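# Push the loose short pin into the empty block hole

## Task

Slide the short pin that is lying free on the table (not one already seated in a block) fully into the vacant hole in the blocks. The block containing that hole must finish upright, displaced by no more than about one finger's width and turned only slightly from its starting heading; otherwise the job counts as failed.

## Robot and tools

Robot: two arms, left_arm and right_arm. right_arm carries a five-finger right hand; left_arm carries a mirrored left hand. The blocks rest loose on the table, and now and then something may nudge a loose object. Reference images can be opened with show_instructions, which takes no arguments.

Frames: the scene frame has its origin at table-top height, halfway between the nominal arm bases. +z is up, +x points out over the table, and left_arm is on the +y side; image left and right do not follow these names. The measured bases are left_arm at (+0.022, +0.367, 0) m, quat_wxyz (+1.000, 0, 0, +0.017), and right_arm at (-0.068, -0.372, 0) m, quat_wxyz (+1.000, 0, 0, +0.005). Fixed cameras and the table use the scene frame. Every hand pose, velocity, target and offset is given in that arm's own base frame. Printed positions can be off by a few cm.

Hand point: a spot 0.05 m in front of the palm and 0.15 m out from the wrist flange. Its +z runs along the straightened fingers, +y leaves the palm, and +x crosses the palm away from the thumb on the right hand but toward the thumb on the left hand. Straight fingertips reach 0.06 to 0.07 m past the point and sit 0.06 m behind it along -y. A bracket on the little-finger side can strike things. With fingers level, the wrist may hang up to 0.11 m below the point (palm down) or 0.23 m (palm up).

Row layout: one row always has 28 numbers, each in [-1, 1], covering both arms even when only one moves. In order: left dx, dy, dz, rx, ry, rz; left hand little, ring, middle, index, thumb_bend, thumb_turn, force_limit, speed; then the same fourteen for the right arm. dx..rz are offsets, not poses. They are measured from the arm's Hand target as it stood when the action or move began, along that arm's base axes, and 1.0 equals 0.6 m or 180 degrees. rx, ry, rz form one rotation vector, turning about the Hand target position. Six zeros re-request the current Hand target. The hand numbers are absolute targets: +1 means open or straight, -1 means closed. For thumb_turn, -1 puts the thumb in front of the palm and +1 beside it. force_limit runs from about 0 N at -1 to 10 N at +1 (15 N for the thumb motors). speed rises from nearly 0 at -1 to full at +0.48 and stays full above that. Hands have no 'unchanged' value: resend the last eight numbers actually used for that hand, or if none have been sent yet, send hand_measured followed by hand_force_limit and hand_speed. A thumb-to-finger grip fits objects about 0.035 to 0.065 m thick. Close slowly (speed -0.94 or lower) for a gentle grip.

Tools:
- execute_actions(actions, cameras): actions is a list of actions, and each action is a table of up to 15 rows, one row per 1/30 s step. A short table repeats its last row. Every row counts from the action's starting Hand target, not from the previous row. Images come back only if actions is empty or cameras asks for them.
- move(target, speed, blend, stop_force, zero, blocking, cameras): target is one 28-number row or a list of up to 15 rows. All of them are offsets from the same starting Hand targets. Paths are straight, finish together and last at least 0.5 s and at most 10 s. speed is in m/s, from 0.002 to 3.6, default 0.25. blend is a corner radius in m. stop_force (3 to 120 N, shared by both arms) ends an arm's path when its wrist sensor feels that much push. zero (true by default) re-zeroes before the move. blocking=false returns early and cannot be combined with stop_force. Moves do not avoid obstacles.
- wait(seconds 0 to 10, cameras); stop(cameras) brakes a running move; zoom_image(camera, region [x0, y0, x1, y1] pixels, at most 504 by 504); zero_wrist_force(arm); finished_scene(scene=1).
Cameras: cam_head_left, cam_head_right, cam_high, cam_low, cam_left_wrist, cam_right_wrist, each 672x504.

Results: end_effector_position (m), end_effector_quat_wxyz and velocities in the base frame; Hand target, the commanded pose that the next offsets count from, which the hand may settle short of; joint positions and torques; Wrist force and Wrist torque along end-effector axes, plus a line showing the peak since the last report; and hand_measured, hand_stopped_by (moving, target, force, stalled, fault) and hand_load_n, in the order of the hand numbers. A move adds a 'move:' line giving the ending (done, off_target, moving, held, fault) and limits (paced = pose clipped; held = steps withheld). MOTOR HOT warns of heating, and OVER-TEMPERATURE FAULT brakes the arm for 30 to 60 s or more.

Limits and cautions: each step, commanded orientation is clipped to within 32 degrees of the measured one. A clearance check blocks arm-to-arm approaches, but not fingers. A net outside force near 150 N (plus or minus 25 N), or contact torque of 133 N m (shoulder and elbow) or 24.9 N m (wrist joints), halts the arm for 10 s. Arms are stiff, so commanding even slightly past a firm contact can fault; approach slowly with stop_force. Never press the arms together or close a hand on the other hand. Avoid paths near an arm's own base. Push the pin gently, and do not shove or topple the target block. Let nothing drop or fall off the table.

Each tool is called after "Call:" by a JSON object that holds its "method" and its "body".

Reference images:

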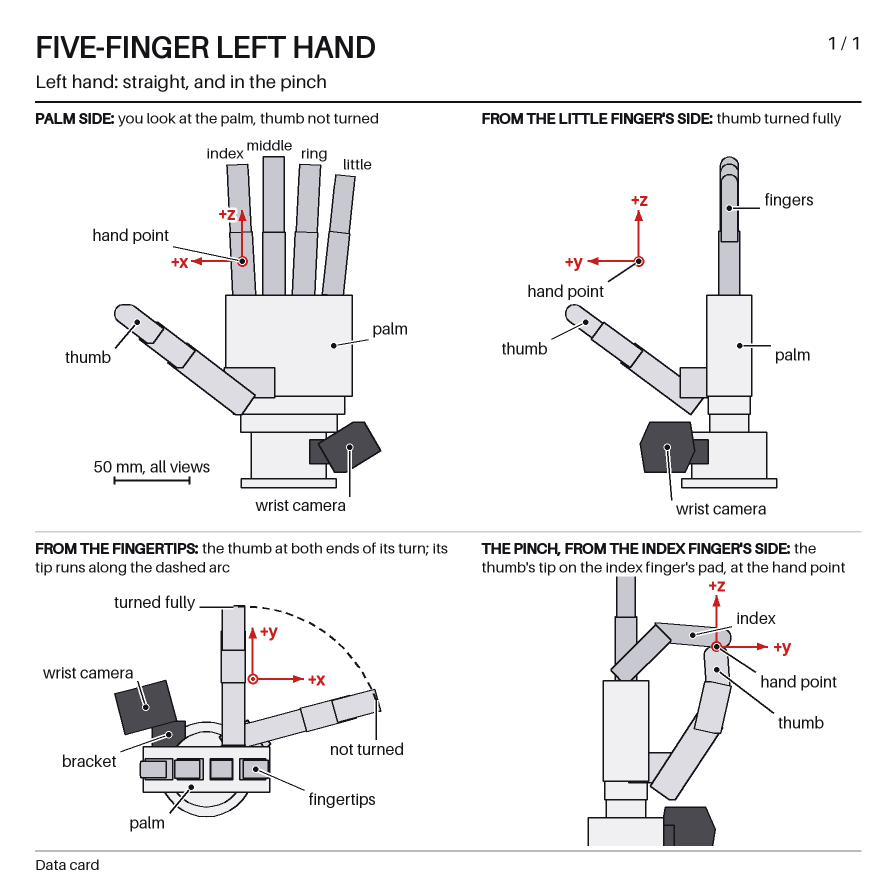

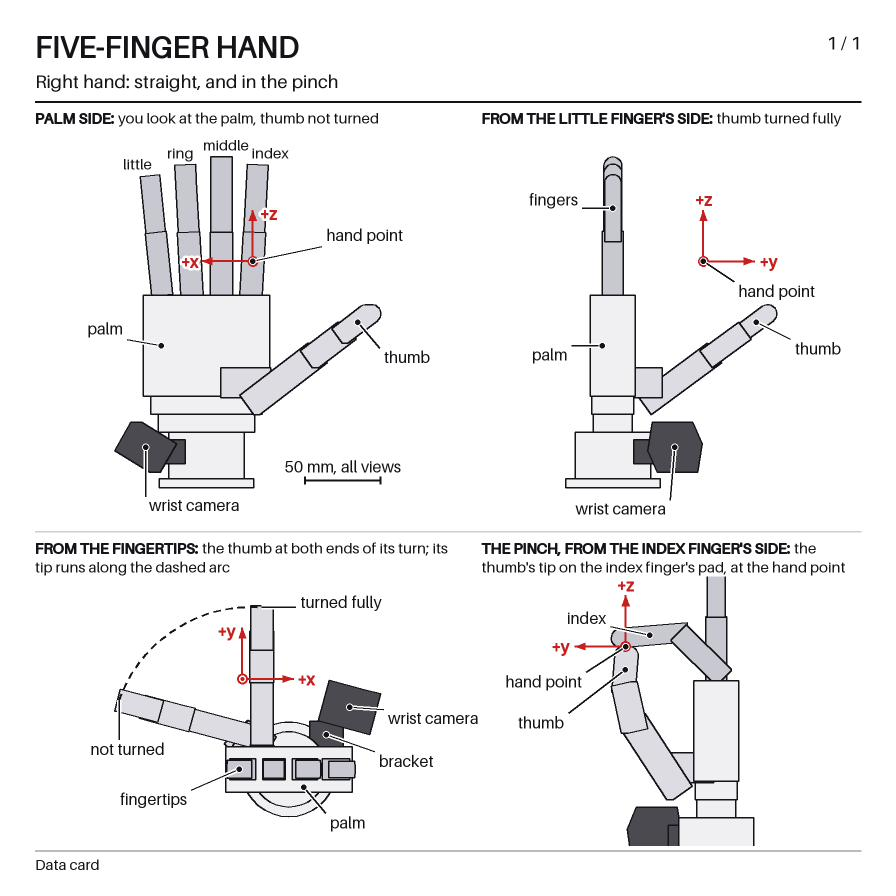

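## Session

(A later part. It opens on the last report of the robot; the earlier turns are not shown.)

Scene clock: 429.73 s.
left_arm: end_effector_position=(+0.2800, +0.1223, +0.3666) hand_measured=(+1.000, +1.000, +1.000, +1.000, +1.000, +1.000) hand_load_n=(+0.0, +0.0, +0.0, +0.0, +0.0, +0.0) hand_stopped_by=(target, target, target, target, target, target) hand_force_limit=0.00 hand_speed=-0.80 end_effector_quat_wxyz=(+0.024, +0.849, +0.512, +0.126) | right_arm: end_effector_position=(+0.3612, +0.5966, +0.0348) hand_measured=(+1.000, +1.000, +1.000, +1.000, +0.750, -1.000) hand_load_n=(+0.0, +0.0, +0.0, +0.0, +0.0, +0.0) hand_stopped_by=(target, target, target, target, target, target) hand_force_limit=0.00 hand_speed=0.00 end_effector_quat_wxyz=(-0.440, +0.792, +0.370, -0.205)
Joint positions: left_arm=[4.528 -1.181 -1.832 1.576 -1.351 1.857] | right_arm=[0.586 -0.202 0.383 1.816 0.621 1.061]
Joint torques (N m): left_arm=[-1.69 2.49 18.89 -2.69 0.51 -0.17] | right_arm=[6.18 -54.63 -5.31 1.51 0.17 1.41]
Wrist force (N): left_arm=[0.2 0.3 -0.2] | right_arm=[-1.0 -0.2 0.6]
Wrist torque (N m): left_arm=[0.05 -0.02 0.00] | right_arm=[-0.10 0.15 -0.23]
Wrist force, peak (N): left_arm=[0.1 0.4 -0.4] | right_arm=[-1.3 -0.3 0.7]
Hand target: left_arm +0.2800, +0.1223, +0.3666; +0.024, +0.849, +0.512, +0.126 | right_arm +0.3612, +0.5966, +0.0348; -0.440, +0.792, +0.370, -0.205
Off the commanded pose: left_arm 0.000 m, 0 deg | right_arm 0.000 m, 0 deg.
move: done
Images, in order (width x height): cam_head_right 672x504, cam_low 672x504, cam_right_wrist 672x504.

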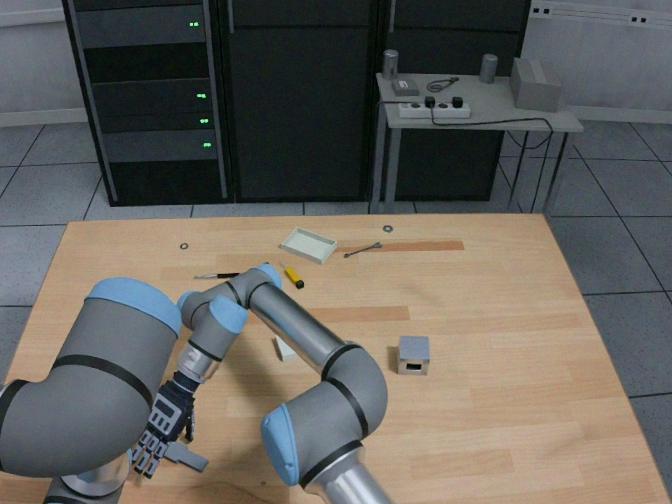

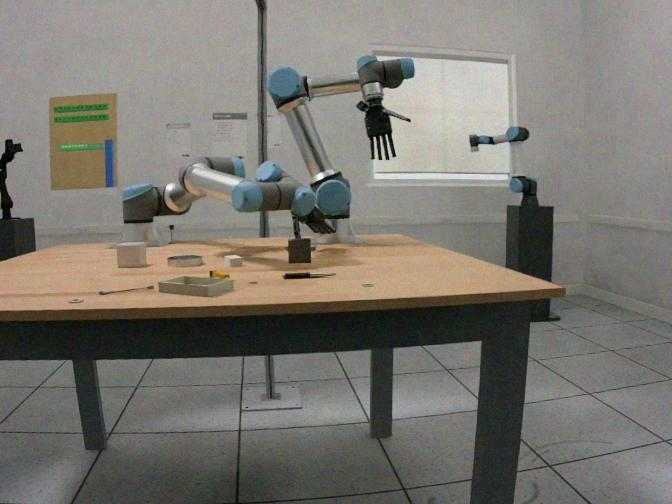

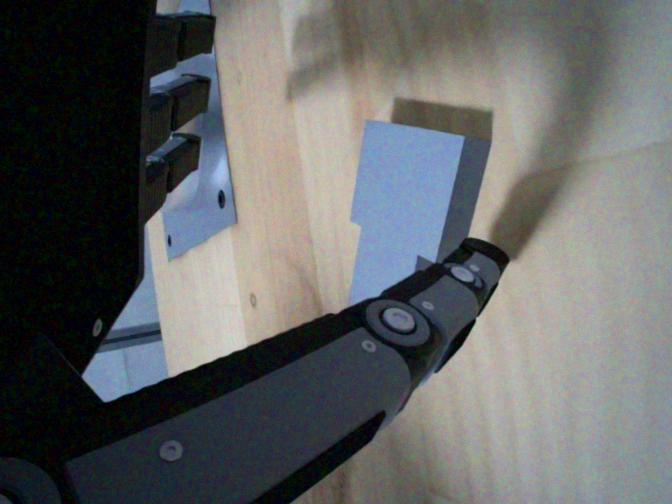

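Call:
{"method": "move", "body": {"target": [0,0,0,0,0,0,1,1,1,1,1,1,0,-0.8,0.0103,-0.0087,0,0,0,0,1,1,1,1,0.75,-1,0,0], "speed": 0.1}}

Call:
{"method": "move", "body": {"target": [0,0,0,0,0,0,1,1,1,1,1,1,0,-0.8,0,0,-0.06,0,0,0,1,1,1,1,0.75,-1,0,0], "speed": 0.015, "stop_force": 3, "cameras": ["cam_head_right","cam_high","cam_right_wrist"]}}

Call:
{"method": "zoom_image", "body": {"camera": "cam_right_wrist", "region": [300, 60, 632, 400]}}

Call:
{"method": "zoom_image", "body": {"camera": "cam_high", "region": [330, 150, 470, 290]}}

Scene clock: 463.50 s.
left_arm: end_effector_position=(+0.2800, +0.1223, +0.3666) hand_measured=(+1.000, +1.000, +1.000, +1.000, +1.000, +1.000) hand_load_n=(+0.0, +0.0, +0.0, +0.0, +0.0, +0.0) hand_stopped_by=(target, target, target, target, target, target) hand_force_limit=0.00 hand_speed=-0.80 end_effector_quat_wxyz=(+0.024, +0.849, +0.512, +0.126) | right_arm: end_effector_position=(+0.3672, +0.5915, +0.0348) hand_measured=(+1.000, +1.000, +1.000, +1.000, +0.750, -1.000) hand_load_n=(+0.0, +0.0, +0.0, +0.0, +0.0, +0.0) hand_stopped_by=(target, target, target, target, target, target) hand_force_limit=0.00 hand_speed=0.00 end_effector_quat_wxyz=(-0.440, +0.792, +0.370, -0.205)
Joint positions: left_arm=[4.528 -1.181 -1.832 1.576 -1.351 1.857] | right_arm=[0.575 -0.199 0.379 1.83 0.625 1.044]
Joint torques (N m): left_arm=[-1.58 3.13 18.9 -2.42 0.57 -0.17] | right_arm=[-5.52 -55.04 -30.71 4.15 0.98 -1.19]
Wrist force (N): left_arm=[0.0 0.2 -0.1] | right_arm=[-1.1 -0.1 0.7]
Wrist torque (N m): left_arm=[0.05 0.00 -0.01] | right_arm=[-0.10 0.15 -0.01]
Wrist force, peak (N): left_arm=[0.2 0.0 -0.5] | right_arm=[-1.2 -0.5 0.7]
Hand target: left_arm +0.2800, +0.1223, +0.3666; +0.024, +0.849, +0.512, +0.126 | right_arm +0.3673, +0.5914, +0.0348; -0.440, +0.792, +0.370, -0.205
Off the commanded pose: left_arm 0.000 m, 0 deg | right_arm 0.000 m, 0 deg.
move: done

Scene clock: 465.60 s.
left_arm: end_effector_position=(+0.2800, +0.1223, +0.3666) hand_measured=(+1.000, +1.000, +1.000, +1.000, +1.000, +1.000) hand_load_n=(+0.0, +0.0, +0.0, +0.0, +0.0, +0.0) hand_stopped_by=(target, target, target, target, target, target) hand_force_limit=0.00 hand_speed=-0.80 end_effector_quat_wxyz=(+0.024, +0.849, +0.512, +0.126) | right_arm: end_effector_position=(+0.3673, +0.5914, +0.0222) hand_measured=(+1.000, +1.000, +1.000, +1.000, +0.750, -1.000) hand_load_n=(+0.0, +0.0, +0.0, +0.0, -1.5, +0.0) hand_stopped_by=(target, target, target, target, target, target) hand_force_limit=0.00 hand_speed=0.00 end_effector_quat_wxyz=(-0.440, +0.792, +0.370, -0.205)
Joint positions: left_arm=[4.528 -1.181 -1.832 1.576 -1.351 1.857] | right_arm=[0.575 -0.184 0.381 1.814 0.625 1.044]
Joint torques (N m): left_arm=[-2.15 2.63 19.14 -2.42 0.54 -0.16] | right_arm=[6.38 -69.9 -9.57 3.22 1.04 -1.2]
Wrist force (N): left_arm=[0.2 0.4 -0.1] | right_arm=[-1.5 -4.6 -1.6]
Wrist torque (N m): left_arm=[0.06 -0.03 0.00] | right_arm=[-0.40 0.18 -0.07]
Wrist force, peak (N): left_arm=[0.2 0.4 -0.1] | right_arm=[-1.6 -12.6 -8.3]
Hand target: left_arm +0.2800, +0.1223, +0.3666; +0.024, +0.849, +0.512, +0.126 | right_arm +0.3673, +0.5914, +0.0222; -0.440, +0.792, +0.370, -0.205 (not the last commanded pose)
Off the commanded pose: left_arm 0.000 m, 0 deg | right_arm 0.023 m, 0 deg.
move: contact (right_arm)
Images, in order (width x height): cam_head_right 672x504, cam_high 672x504, cam_right_wrist 672x504.

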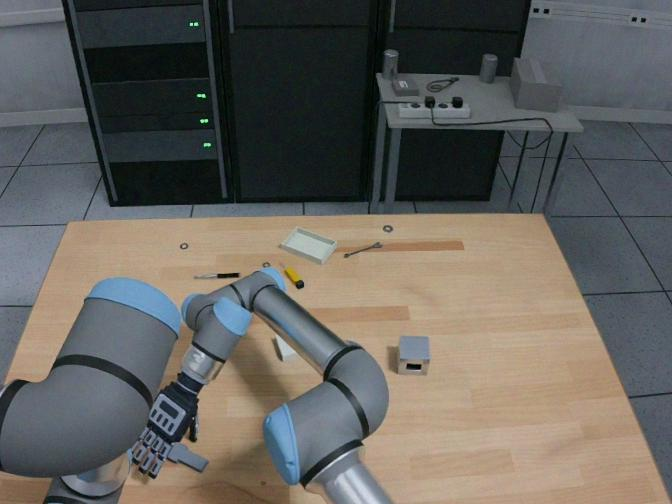

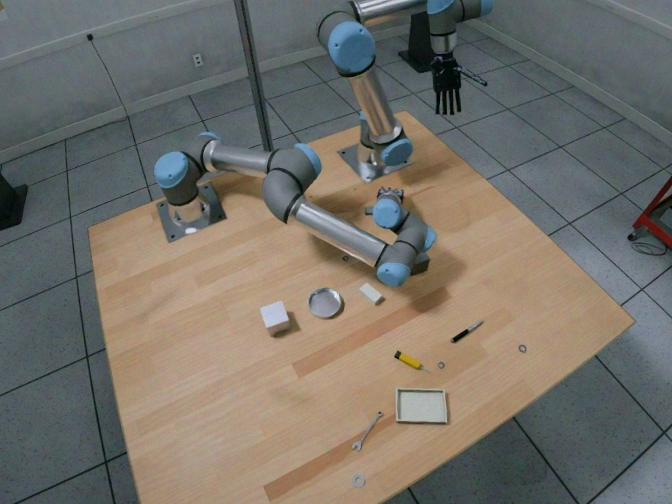

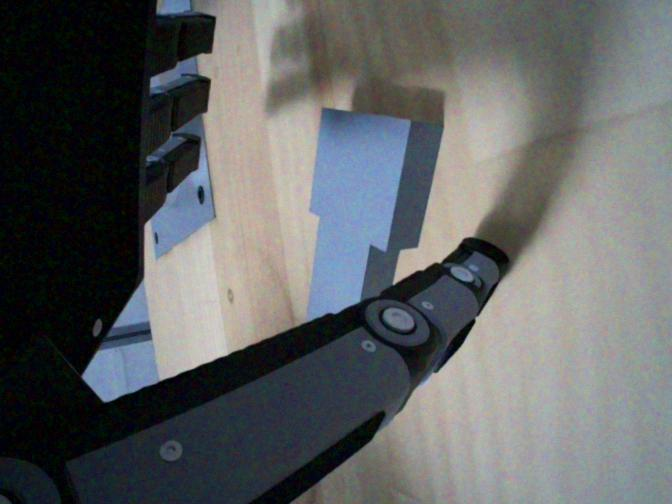

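Scaled by 1.482 from the camera's 672x504 image, which has a finer 960x720 frame.

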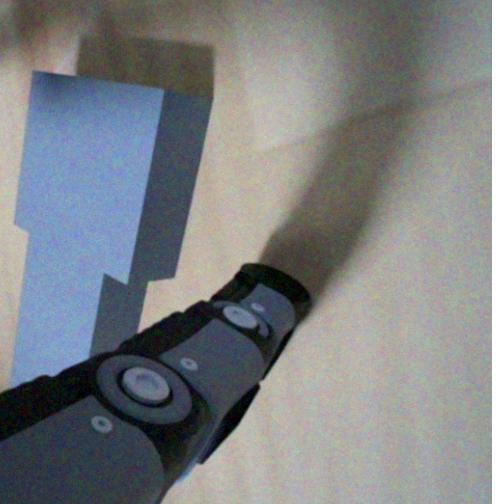

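Scaled by 3.600.

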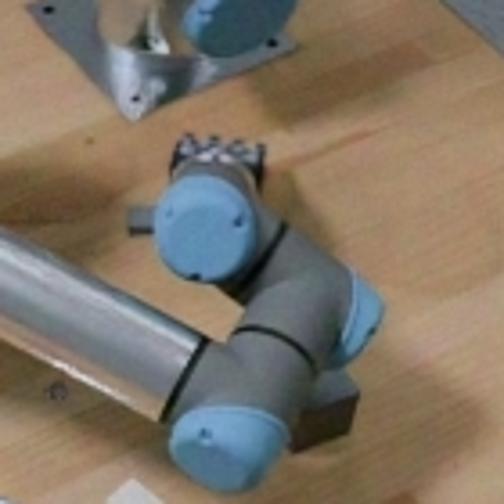

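Call:
{"method": "move", "body": {"target": [0,0,0,0,0,0,1,1,1,1,1,1,0,-0.8,0.002,0.018,0.0033,0,0,0,1,1,0.3,0.3,0.75,-1,-0.6,-0.5], "speed": 0.05, "cameras": ["cam_head_right","cam_right_wrist"]}}

Call:
{"method": "zoom_image", "body": {"camera": "cam_right_wrist", "region": [130, 40, 550, 400]}}

Call:
{"method": "zoom_image", "body": {"camera": "cam_head_right", "region": [120, 380, 220, 490]}}

Scene clock: 508.43 s.
left_arm: end_effector_position=(+0.2800, +0.1223, +0.3666) hand_measured=(+1.000, +1.000, +1.000, +1.000, +1.000, +1.000) hand_load_n=(+0.0, +0.0, +0.0, +0.0, +0.0, +0.0) hand_stopped_by=(target, target, target, target, target, target) hand_force_limit=0.00 hand_speed=-0.80 end_effector_quat_wxyz=(+0.024, +0.849, +0.512, +0.126) | right_arm: end_effector_position=(+0.3685, +0.6021, +0.0242) hand_measured=(+1.000, +1.000, +0.300, +0.300, +0.750, -1.000) hand_load_n=(+0.0, +0.0, +0.0, +0.0, +0.0, +0.0) hand_stopped_by=(target, target, target, target, target, target) hand_force_limit=-0.60 hand_speed=-0.50 end_effector_quat_wxyz=(-0.440, +0.792, +0.370, -0.205)
Joint positions: left_arm=[4.528 -1.181 -1.832 1.576 -1.351 1.857] | right_arm=[0.586 -0.12 0.239 1.876 0.62 1.062]
Joint torques (N m): left_arm=[-1.07 2.92 16.92 -2.5 0.63 -0.06] | right_arm=[6.87 -56.76 -31.15 4.16 1.11 1.55]
Wrist force (N): left_arm=[0.3 0.1 0.0] | right_arm=[-1.0 -0.4 0.5]
Wrist torque (N m): left_arm=[0.01 -0.04 0.01] | right_arm=[-0.12 0.14 -0.24]
Wrist force, peak (N): left_arm=[0.5 0.3 -0.3] | right_arm=[-1.5 -4.6 -1.9]
Hand target: left_arm +0.2800, +0.1223, +0.3666; +0.024, +0.849, +0.512, +0.126 | right_arm +0.3685, +0.6022, +0.0242; -0.440, +0.792, +0.370, -0.205
Off the commanded pose: left_arm 0.000 m, 0 deg | right_arm 0.000 m, 0 deg.
move: done
Images, in order (width x height): cam_head_right 672x504, cam_right_wrist 672x504.

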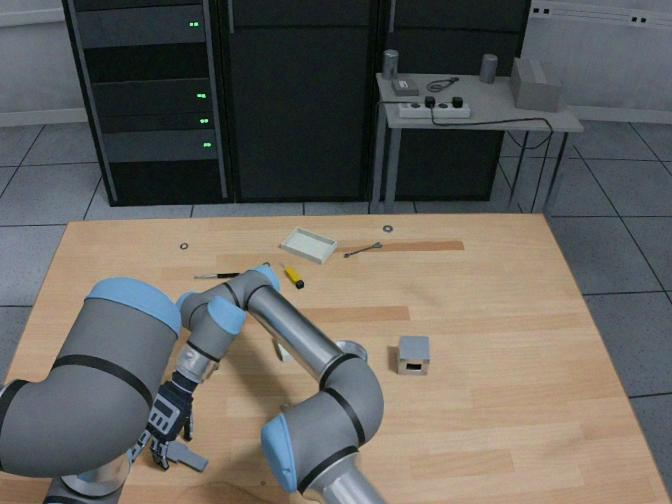

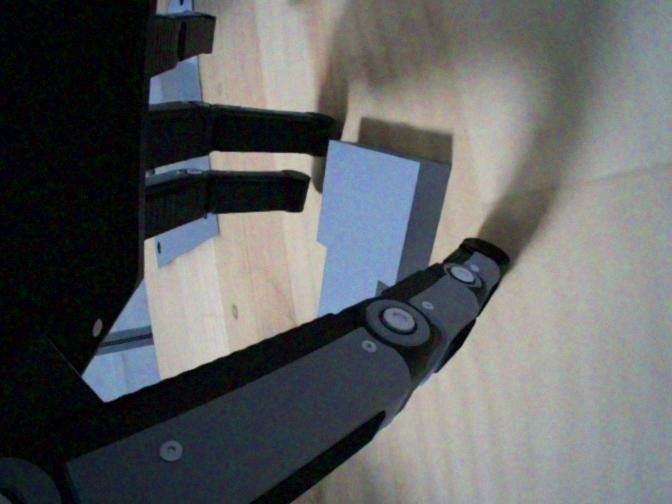

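Scaled by 1.200 from the camera's 672x504 image, which has a finer 960x720 frame.

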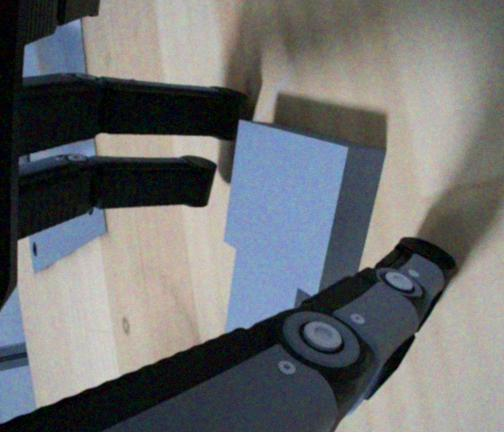

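Scaled by 4.582.

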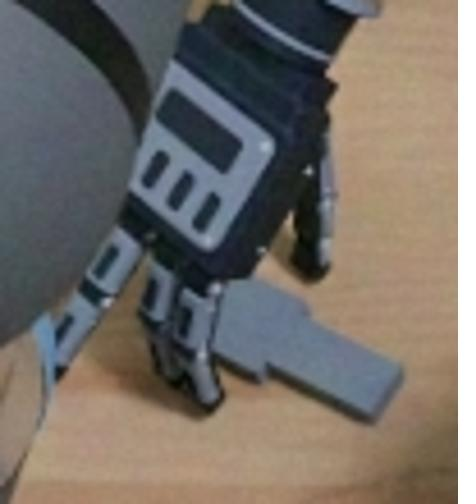

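Call:
{"method": "move", "body": {"target": [[0,0,0,0,0,0,1,1,1,1,1,1,0,-0.8,-0.0152,-0.0025,0,0,0,0,1,1,0.3,0.3,0.75,-1,-0.6,-0.5]], "speed": 0.03}}

Call:
{"method": "move", "body": {"target": [0,0,0,0,0,0,1,1,1,1,1,1,0,-0.8,0,0,0,0,0,0,1,1,-0.3,-0.3,0.75,-1,-0.4,-0.9], "cameras": ["cam_head_right","cam_right_wrist"]}}

Call:
{"method": "zoom_image", "body": {"camera": "cam_right_wrist", "region": [130, 40, 550, 400]}}

Call:
{"method": "zoom_image", "body": {"camera": "cam_head_right", "region": [120, 380, 220, 490]}}

Scene clock: 527.60 s.
left_arm: end_effector_position=(+0.2800, +0.1223, +0.3666) hand_measured=(+1.000, +1.000, +1.000, +1.000, +1.000, +1.000) hand_load_n=(+0.0, +0.0, +0.0, +0.0, +0.0, +0.0) hand_stopped_by=(target, target, target, target, target, target) hand_force_limit=0.00 hand_speed=-0.80 end_effector_quat_wxyz=(+0.024, +0.849, +0.512, +0.126) | right_arm: end_effector_position=(+0.3594, +0.6007, +0.0242) hand_measured=(+1.000, +1.000, +0.300, +0.300, +0.750, -1.000) hand_load_n=(+0.0, +0.0, +0.0, +0.0, +0.0, +0.0) hand_stopped_by=(target, target, target, target, target, target) hand_force_limit=-0.60 hand_speed=-0.50 end_effector_quat_wxyz=(-0.439, +0.792, +0.370, -0.205)
Joint positions: left_arm=[4.528 -1.181 -1.832 1.576 -1.351 1.857] | right_arm=[0.592 -0.177 0.357 1.809 0.618 1.07]
Joint torques (N m): left_arm=[-0.76 1.77 19.29 -2.64 0.55 -0.3] | right_arm=[6.62 -73.39 -5.2 1.58 -2.66 1.55]
Wrist force (N): left_arm=[0.1 0.2 -0.3] | right_arm=[-1.1 -0.2 0.6]
Wrist torque (N m): left_arm=[0.05 -0.01 0.00] | right_arm=[-0.09 0.15 -0.23]
Wrist force, peak (N): left_arm=[0.0 0.3 -0.5] | right_arm=[-1.2 -0.4 0.9]
Hand target: left_arm +0.2800, +0.1223, +0.3666; +0.024, +0.849, +0.512, +0.126 | right_arm +0.3594, +0.6007, +0.0242; -0.440, +0.792, +0.370, -0.205
Off the commanded pose: left_arm 0.000 m, 0 deg | right_arm 0.000 m, 0 deg.
move: done

Scene clock: 529.23 s.
left_arm: end_effector_position=(+0.2800, +0.1223, +0.3666) hand_measured=(+1.000, +1.000, +1.000, +1.000, +1.000, +1.000) hand_load_n=(+0.0, +0.0, +0.0, +0.0, +0.0, +0.0) hand_stopped_by=(target, target, target, target, target, target) hand_force_limit=0.00 hand_speed=-0.80 end_effector_quat_wxyz=(+0.024, +0.849, +0.512, +0.126) | right_arm: end_effector_position=(+0.3594, +0.6007, +0.0242) hand_measured=(+1.000, +1.000, -0.024, -0.080, +0.752, -1.000) hand_load_n=(-0.5, +0.0, +1.0, +3.0, +4.5, +1.0) hand_stopped_by=(target, target, force, force, target, target) hand_force_limit=-0.40 hand_speed=-0.90 end_effector_quat_wxyz=(-0.440, +0.792, +0.370, -0.205)
Joint positions: left_arm=[4.528 -1.181 -1.832 1.576 -1.351 1.857] | right_arm=[0.592 -0.178 0.358 1.809 0.618 1.07]
Joint torques (N m): left_arm=[-1.5 1.92 19.01 -2.56 0.64 -0.11] | right_arm=[6.4 -71.55 -6.71 1.53 -2.41 1.39]
Wrist force (N): left_arm=[0.1 0.3 -0.2] | right_arm=[-1.3 -1.2 -0.2]
Wrist torque (N m): left_arm=[0.06 -0.02 0.00] | right_arm=[-0.16 0.17 -0.25]
Wrist force, peak (N): left_arm=[0.2 0.4 -0.2] | right_arm=[-1.2 -1.8 0.0]
Hand target: left_arm +0.2800, +0.1223, +0.3666; +0.024, +0.849, +0.512, +0.126 | right_arm +0.3594, +0.6007, +0.0242; -0.440, +0.792, +0.370, -0.205
Off the commanded pose: left_arm 0.000 m, 0 deg | right_arm 0.000 m, 0 deg.
move: done
Images, in order (width x height): cam_head_right 672x504, cam_right_wrist 672x504.

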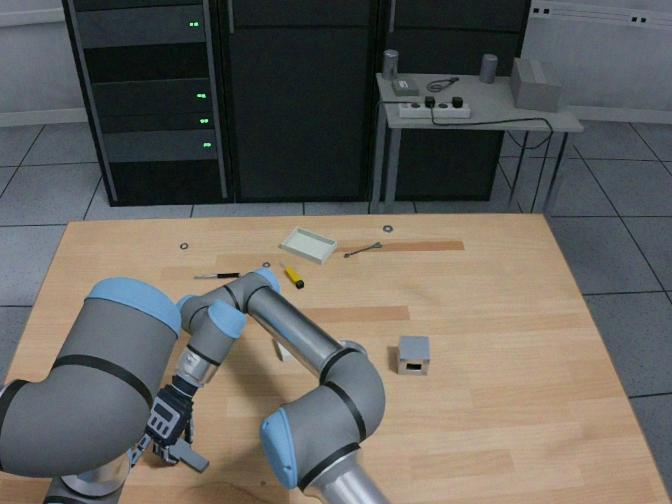

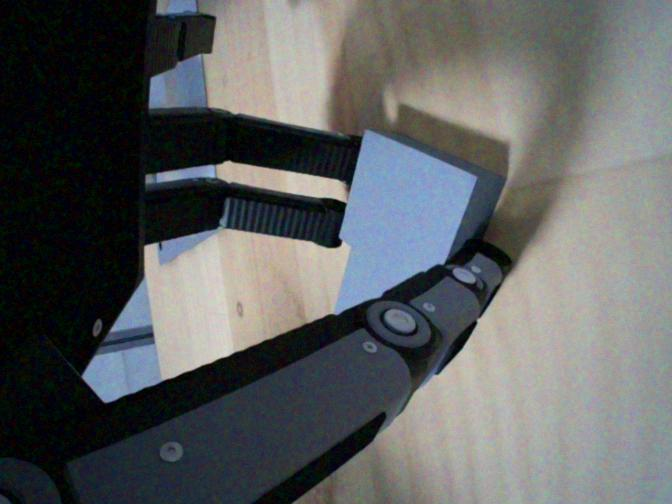

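Scaled by 1.200 from the camera's 672x504 image, which has a finer 960x720 frame.

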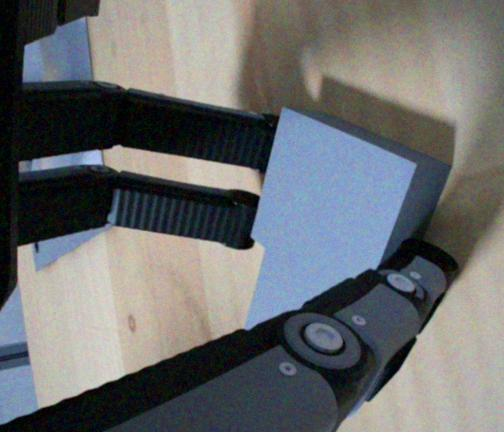

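Scaled by 4.582.

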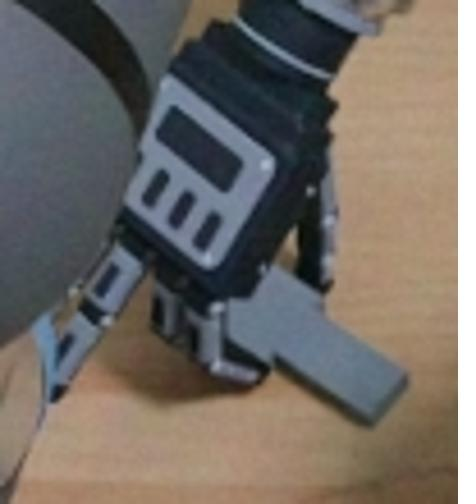

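Call:
{"method": "move", "body": {"target": [0,0,0,0,0,0,1,1,1,1,1,1,0,-0.8,0,0,0,0,0,0,1,1,-0.4,-0.35,0.75,-1,0.1,-0.94]}}

Call:
{"method": "move", "body": {"target": [0,0,0,0,0,0,1,1,1,1,1,1,0,-0.8,0,0,0.05,0,0,0,1,1,-0.4,-0.35,0.75,-1,0.1,-0.94], "speed": 0.04, "cameras": ["cam_head_right","cam_right_wrist"]}}

Call:
{"method": "zoom_image", "body": {"camera": "cam_right_wrist", "region": [130, 40, 550, 400]}}

Call:
{"method": "zoom_image", "body": {"camera": "cam_head_right", "region": [120, 380, 220, 490]}}

Scene clock: 539.63 s.
left_arm: end_effector_position=(+0.2800, +0.1223, +0.3666) hand_measured=(+1.000, +1.000, +1.000, +1.000, +1.000, +1.000) hand_load_n=(+0.0, +0.0, +0.0, +0.0, +0.0, +0.0) hand_stopped_by=(target, target, target, target, target, target) hand_force_limit=0.00 hand_speed=-0.80 end_effector_quat_wxyz=(+0.024, +0.849, +0.512, +0.126) | right_arm: end_effector_position=(+0.3594, +0.6007, +0.0242) hand_measured=(+1.000, +1.000, -0.044, -0.096, +0.752, -1.000) hand_load_n=(+0.0, +0.0, +6.0, +5.0, +10.0, +2.5) hand_stopped_by=(target, target, force, force, target, target) hand_force_limit=0.10 hand_speed=-0.94 end_effector_quat_wxyz=(-0.440, +0.792, +0.370, -0.205)
Joint positions: left_arm=[4.528 -1.181 -1.832 1.576 -1.351 1.857] | right_arm=[0.592 -0.178 0.358 1.809 0.618 1.07]
Joint torques (N m): left_arm=[-1.28 1.68 19.61 -2.61 0.38 -0.19] | right_arm=[5.33 -59.44 -6.1 1.63 -0.55 0.65]
Wrist force (N): left_arm=[0.1 0.3 -0.1] | right_arm=[-0.4 -4.6 -1.3]
Wrist torque (N m): left_arm=[0.05 -0.02 0.00] | right_arm=[-0.35 0.15 -0.31]
Wrist force, peak (N): left_arm=[0.4 0.2 -0.3] | right_arm=[-0.6 -5.6 -1.6]
Hand target: left_arm +0.2800, +0.1223, +0.3666; +0.024, +0.849, +0.512, +0.126 | right_arm +0.3594, +0.6007, +0.0242; -0.440, +0.792, +0.370, -0.205
Off the commanded pose: left_arm 0.000 m, 0 deg | right_arm 0.000 m, 0 deg.
move: done

Scene clock: 540.83 s.
left_arm: end_effector_position=(+0.2800, +0.1223, +0.3666) hand_measured=(+1.000, +1.000, +1.000, +1.000, +1.000, +1.000) hand_load_n=(+0.0, +0.0, +0.0, +0.0, +0.0, +0.0) hand_stopped_by=(target, target, target, target, target, target) hand_force_limit=0.00 hand_speed=-0.80 end_effector_quat_wxyz=(+0.024, +0.849, +0.512, +0.126) | right_arm: end_effector_position=(+0.3594, +0.6007, +0.0539) hand_measured=(+1.000, +1.000, -0.044, -0.096, +0.752, -1.000) hand_load_n=(+0.0, +0.0, +5.5, +4.5, +10.5, +3.5) hand_stopped_by=(target, target, force, force, target, target) hand_force_limit=0.10 hand_speed=-0.94 end_effector_quat_wxyz=(-0.439, +0.792, +0.370, -0.205)
Joint positions: left_arm=[4.528 -1.181 -1.832 1.576 -1.351 1.857] | right_arm=[0.592 -0.21 0.348 1.851 0.618 1.07]
Joint torques (N m): left_arm=[-2.77 1.48 19 -2.5 0.47 -0.24] | right_arm=[3.99 -74.25 -30.72 4.36 -2.11 -0.82]
Wrist force (N): left_arm=[-0.1 0.4 -0.3] | right_arm=[-0.8 0.2 0.7]
Wrist torque (N m): left_arm=[0.08 0.01 -0.02] | right_arm=[-0.06 0.12 -0.21]
Wrist force, peak (N): left_arm=[0.4 0.4 -0.2] | right_arm=[-0.2 -4.7 -1.5]
Hand target: left_arm +0.2800, +0.1223, +0.3666; +0.024, +0.849, +0.512, +0.126 | right_arm +0.3594, +0.6007, +0.0542; -0.440, +0.792, +0.370, -0.205
Off the commanded pose: left_arm 0.000 m, 0 deg | right_arm 0.000 m, 0 deg.
move: done
Images, in order (width x height): cam_head_right 672x504, cam_right_wrist 672x504.

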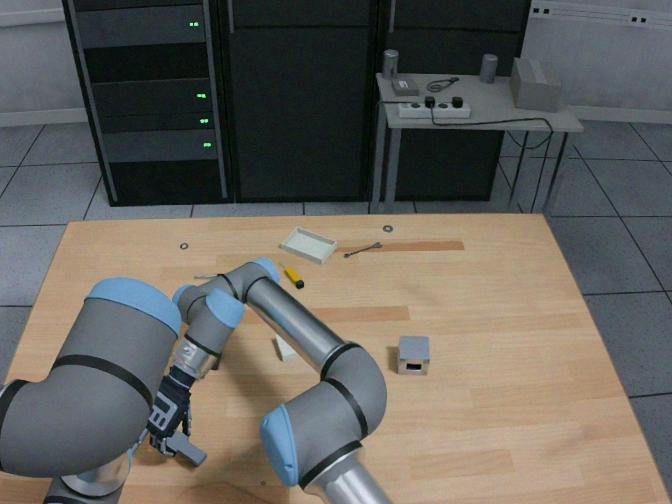

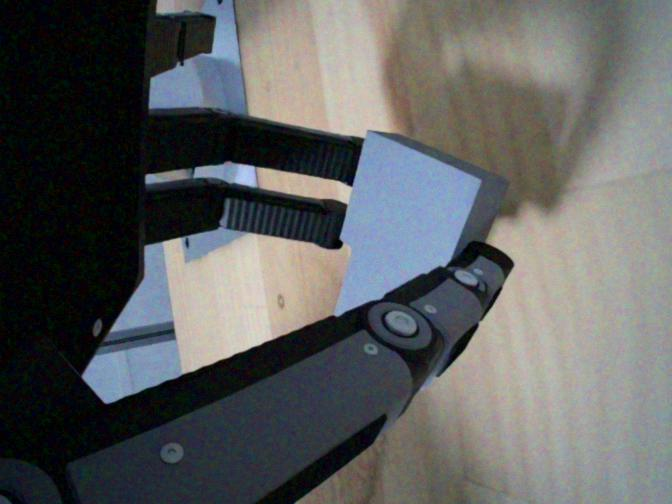

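Scaled by 1.200 from the camera's 672x504 image, which has a finer 960x720 frame.

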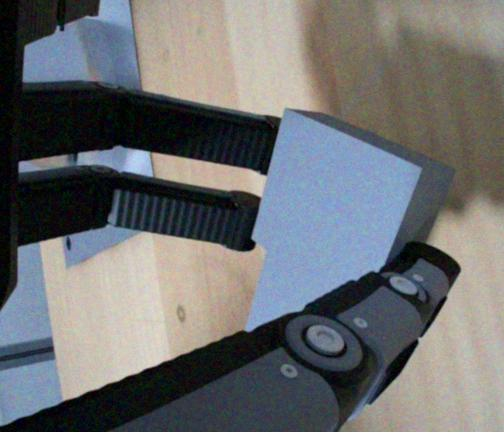

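Scaled by 4.582.

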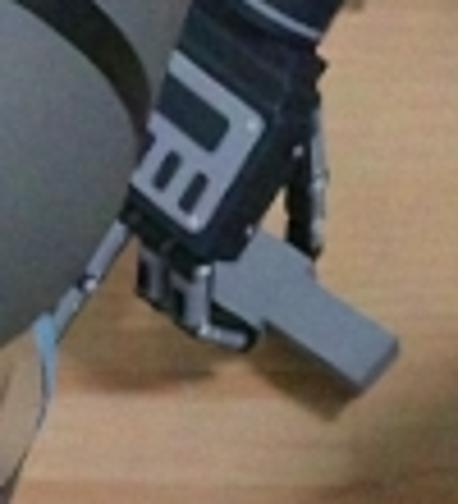

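Call:
{"method": "move", "body": {"target": [[0,0,0,0,0,0,1,1,1,1,1,1,0,-0.8,0,0,0.25,0,0,0,1,1,-0.4,-0.35,0.75,-1,0.1,-0.94],[0,0,0,0,0,0,1,1,1,1,1,1,0,-0.8,0.15,-0.417,0.28,0,0,0.37,1,1,-0.4,-0.35,0.75,-1,0.1,-0.94],[0,0,0,0,0,0,1,1,1,1,1,1,0,-0.8,0.0333,-0.888,0.28,0,0,0.739,1,1,-0.4,-0.35,0.75,-1,0.1,-0.94]], "speed": 0.2, "blend": [0.04,0.06,0], "cameras": ["all"]}}

Scene clock: 625.10 s.
left_arm: end_effector_position=(+0.2800, +0.1223, +0.3666) hand_measured=(+1.000, +1.000, +1.000, +1.000, +1.000, +1.000) hand_load_n=(+0.0, +0.0, +0.0, +0.0, +0.0, +0.0) hand_stopped_by=(target, target, target, target, target, target) hand_force_limit=0.00 hand_speed=-0.80 end_effector_quat_wxyz=(+0.024, +0.849, +0.512, +0.126) | right_arm: end_effector_position=(+0.4020, +0.1589, +0.2225) hand_measured=(+1.000, +1.000, -0.044, -0.096, +0.752, -1.000) hand_load_n=(+0.0, +0.0, +5.0, +4.5, +11.0, +3.5) hand_stopped_by=(target, target, force, force, target, target) hand_force_limit=0.10 hand_speed=-0.94 end_effector_quat_wxyz=(-0.080, +0.141, +0.861, -0.482)
Joint positions: left_arm=[4.528 -1.181 -1.832 1.576 -1.351 1.857] | right_arm=[0.424 -0.943 1.409 1.944 2.244 -0.512]
Joint torques (N m): left_arm=[-0.73 2.48 19.55 -2.79 0.43 -0.35] | right_arm=[6.79 -35.37 -28.74 4.19 -0.93 1.69]
Wrist force (N): left_arm=[0.0 0.3 0.1] | right_arm=[-1.1 0.1 0.6]
Wrist torque (N m): left_arm=[0.04 0.01 -0.01] | right_arm=[-0.07 0.17 -0.23]
Wrist force, peak (N): left_arm=[0.2 0.6 -0.4] | right_arm=[-1.2 -2.3 2.4]
Hand target: left_arm +0.2800, +0.1223, +0.3666; +0.024, +0.849, +0.512, +0.126 | right_arm +0.4021, +0.1590, +0.2225; -0.080, +0.141, +0.861, -0.482 (not the last commanded pose)
Off the commanded pose: left_arm 0.000 m, 0 deg | right_arm 0.094 m, 22 deg.
elbow stopped short (right arm): the move would have taken joint 3 (elbow) straighter than the controller allows.
move: held (right_arm; a check stopped the path); path passed 2 of 3 targets; limits=held
pose unreachable (right arm): on one or more control steps of this call, first in action 0 (counted from 0), this arm could not follow its commanded pose, so it was not sent that pose on those steps. It may still have moved: this result reports where it is.
cause: moving toward the commanded pose would bring two parts of the arm too close to each other (joints 4 (wrist 1) to 6 (wrist 3) lie between them).

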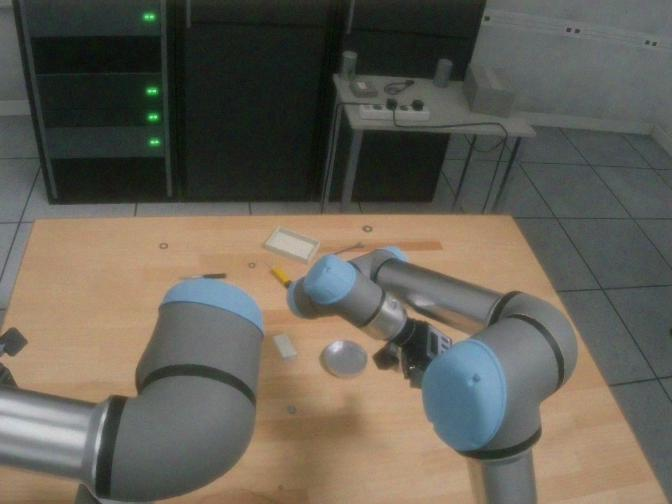

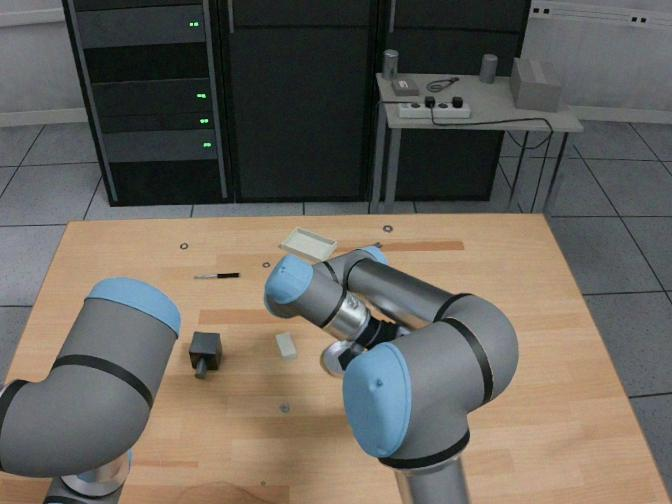

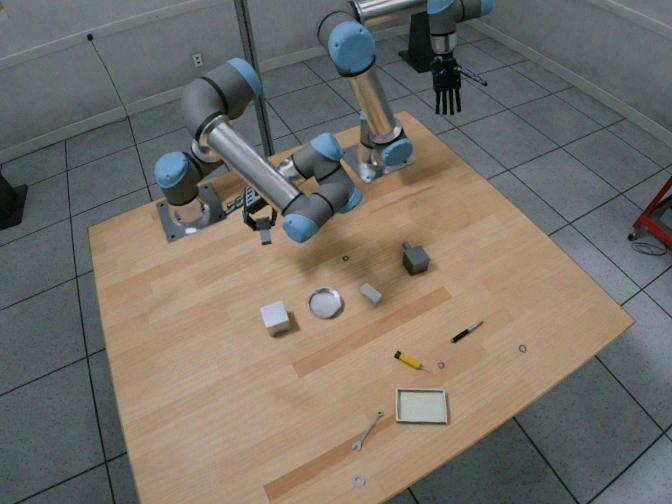

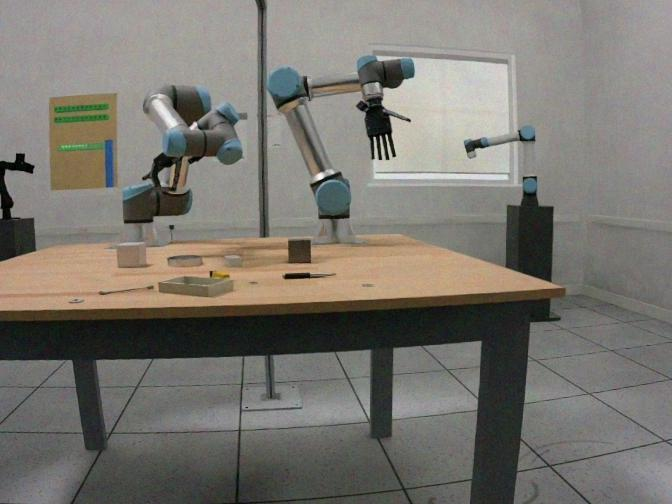

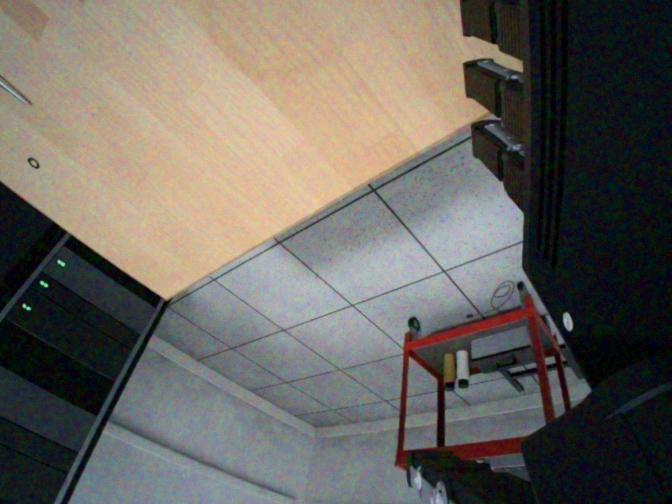

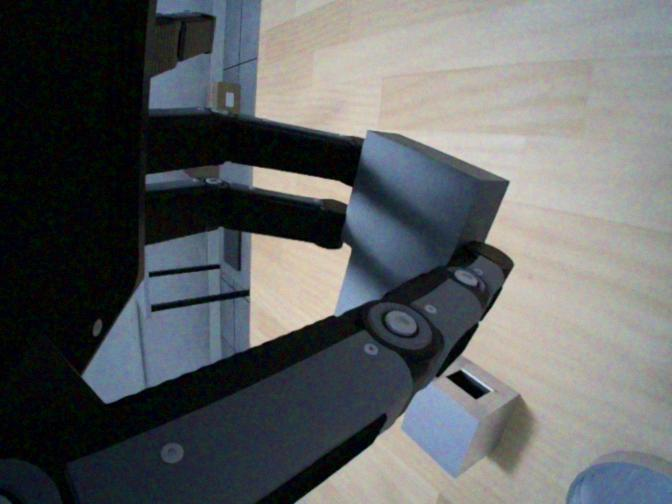

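Call:
{"method": "move", "body": {"target": [[0,0,0,0,0,0,1,1,1,1,1,1,0,-0.8,0,0,-0.18,0,0,0,1,1,-0.4,-0.35,0.75,-1,0.1,-0.94],[0,0,0,0,0,0,1,1,1,1,1,1,0,-0.8,0,-0.02,-0.18,0,0,0.12,1,1,-0.4,-0.35,0.75,-1,0.1,-0.94]], "speed": 0.15, "cameras": ["cam_head_left","cam_high","cam_low","cam_right_wrist"]}}

Scene clock: 693.40 s.
left_arm: end_effector_position=(+0.2800, +0.1223, +0.3666) hand_measured=(+1.000, +1.000, +1.000, +1.000, +1.000, +1.000) hand_load_n=(+0.0, +0.0, +0.0, +0.0, +0.0, +0.0) hand_stopped_by=(target, target, target, target, target, target) hand_force_limit=0.00 hand_speed=-0.80 end_effector_quat_wxyz=(+0.024, +0.849, +0.512, +0.126) | right_arm: end_effector_position=(+0.4020, +0.1470, +0.1145) hand_measured=(+1.000, +1.000, -0.044, -0.096, +0.752, -1.000) hand_load_n=(+0.0, +0.0, +5.5, +4.5, +10.5, +3.5) hand_stopped_by=(target, target, force, force, target, target) hand_force_limit=0.10 hand_speed=-0.94 end_effector_quat_wxyz=(+0.012, -0.022, +0.872, -0.489) end_effector_velocity=(+0.000, -0.001, +0.000) end_effector_angular_velocity=(+0.002, -0.001, +0.001)
Joint positions: left_arm=[4.528 -1.181 -1.832 1.576 -1.351 1.857] | right_arm=[0.458 -0.919 1.637 1.428 2.47 -0.881]
Joint velocities: left_arm=[within noise] | right_arm=[-0.002 -0.002 0 -0.004 0.001 -0.005]
Joint torques (N m): left_arm=[-0.7 3.04 18.34 -2.68 0.69 -0.2] | right_arm=[-4.93 -52.26 -1.72 1.31 3.22 -1.19]
Wrist force (N): left_arm=[-0.2 0.1 -0.3] | right_arm=[-1.0 0.2 0.8]
Wrist torque (N m): left_arm=[0.04 0.02 -0.01] | right_arm=[-0.07 0.17 0.00]
Wrist force, peak (N): left_arm=[0.2 0.4 -0.4] | right_arm=[-1.1 1.0 1.1]
Hand target: left_arm +0.2800, +0.1223, +0.3666; +0.024, +0.849, +0.512, +0.126 | right_arm +0.4021, +0.1470, +0.1145; +0.012, -0.022, +0.872, -0.489
Off the commanded pose: left_arm 0.000 m, 0 deg | right_arm 0.000 m, 0 deg.
move: done
Images, in order (width x height): cam_head_left 672x504, cam_high 672x504, cam_low 672x504, cam_right_wrist 672x504.

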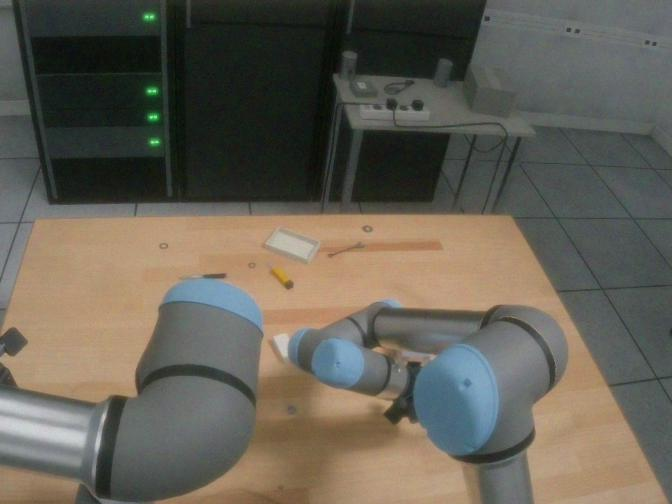

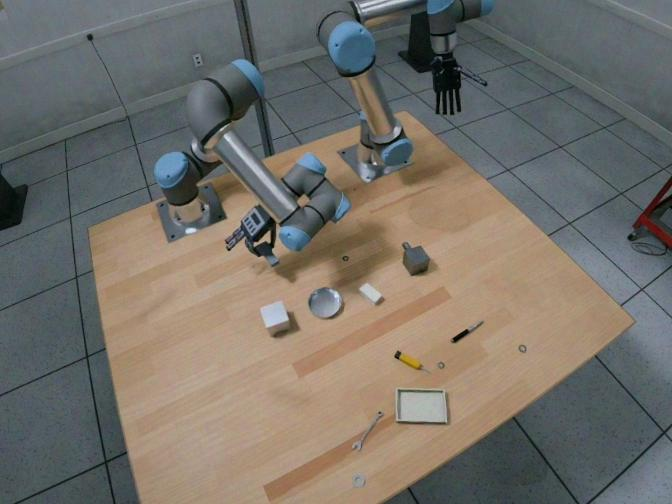

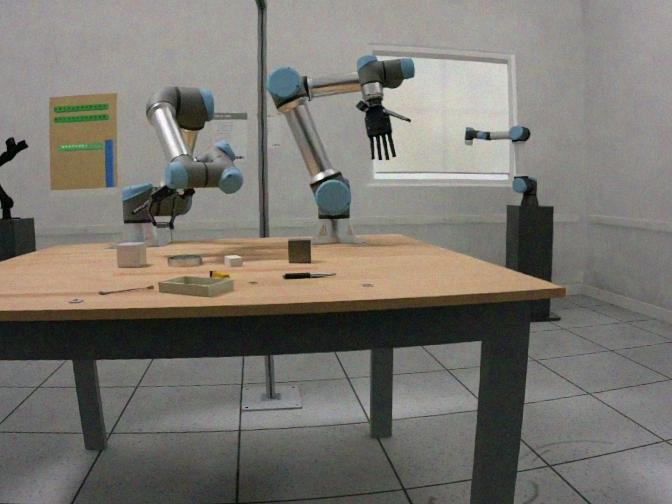

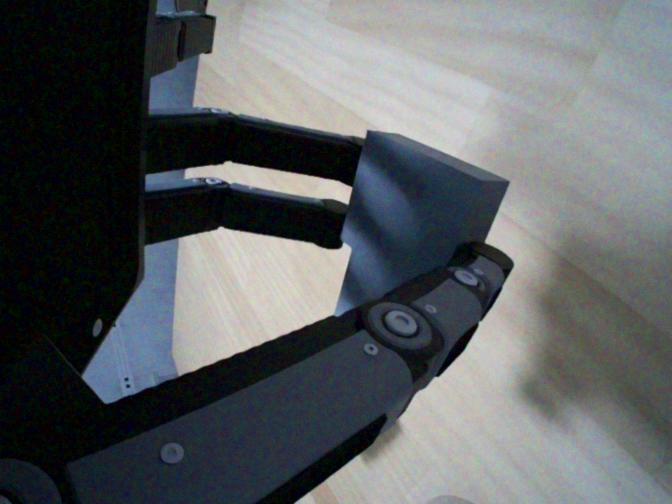

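Call:
{"method": "zoom_image", "body": {"camera": "cam_high", "region": [200, 180, 340, 350]}}

Call:
{"method": "zoom_image", "body": {"camera": "cam_low", "region": [100, 160, 260, 280]}}

Scaled by 2.965.

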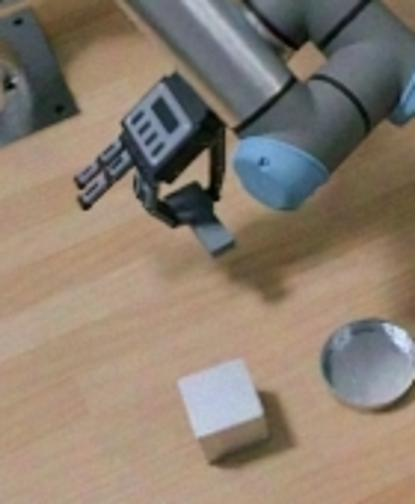

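Scaled by 3.150.

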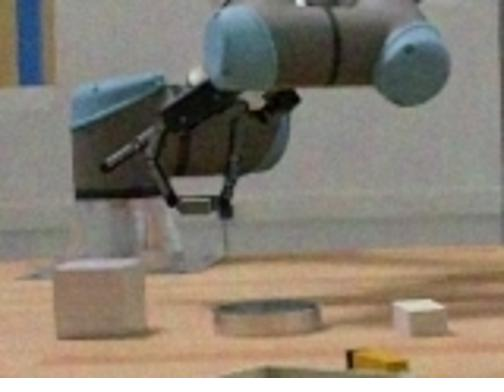

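Call:
{"method": "zoom_image", "body": {"camera": "cam_high", "region": [240, 240, 310, 350]}}

Scaled by 4.582.

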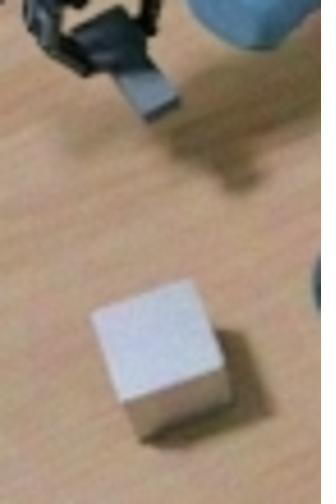

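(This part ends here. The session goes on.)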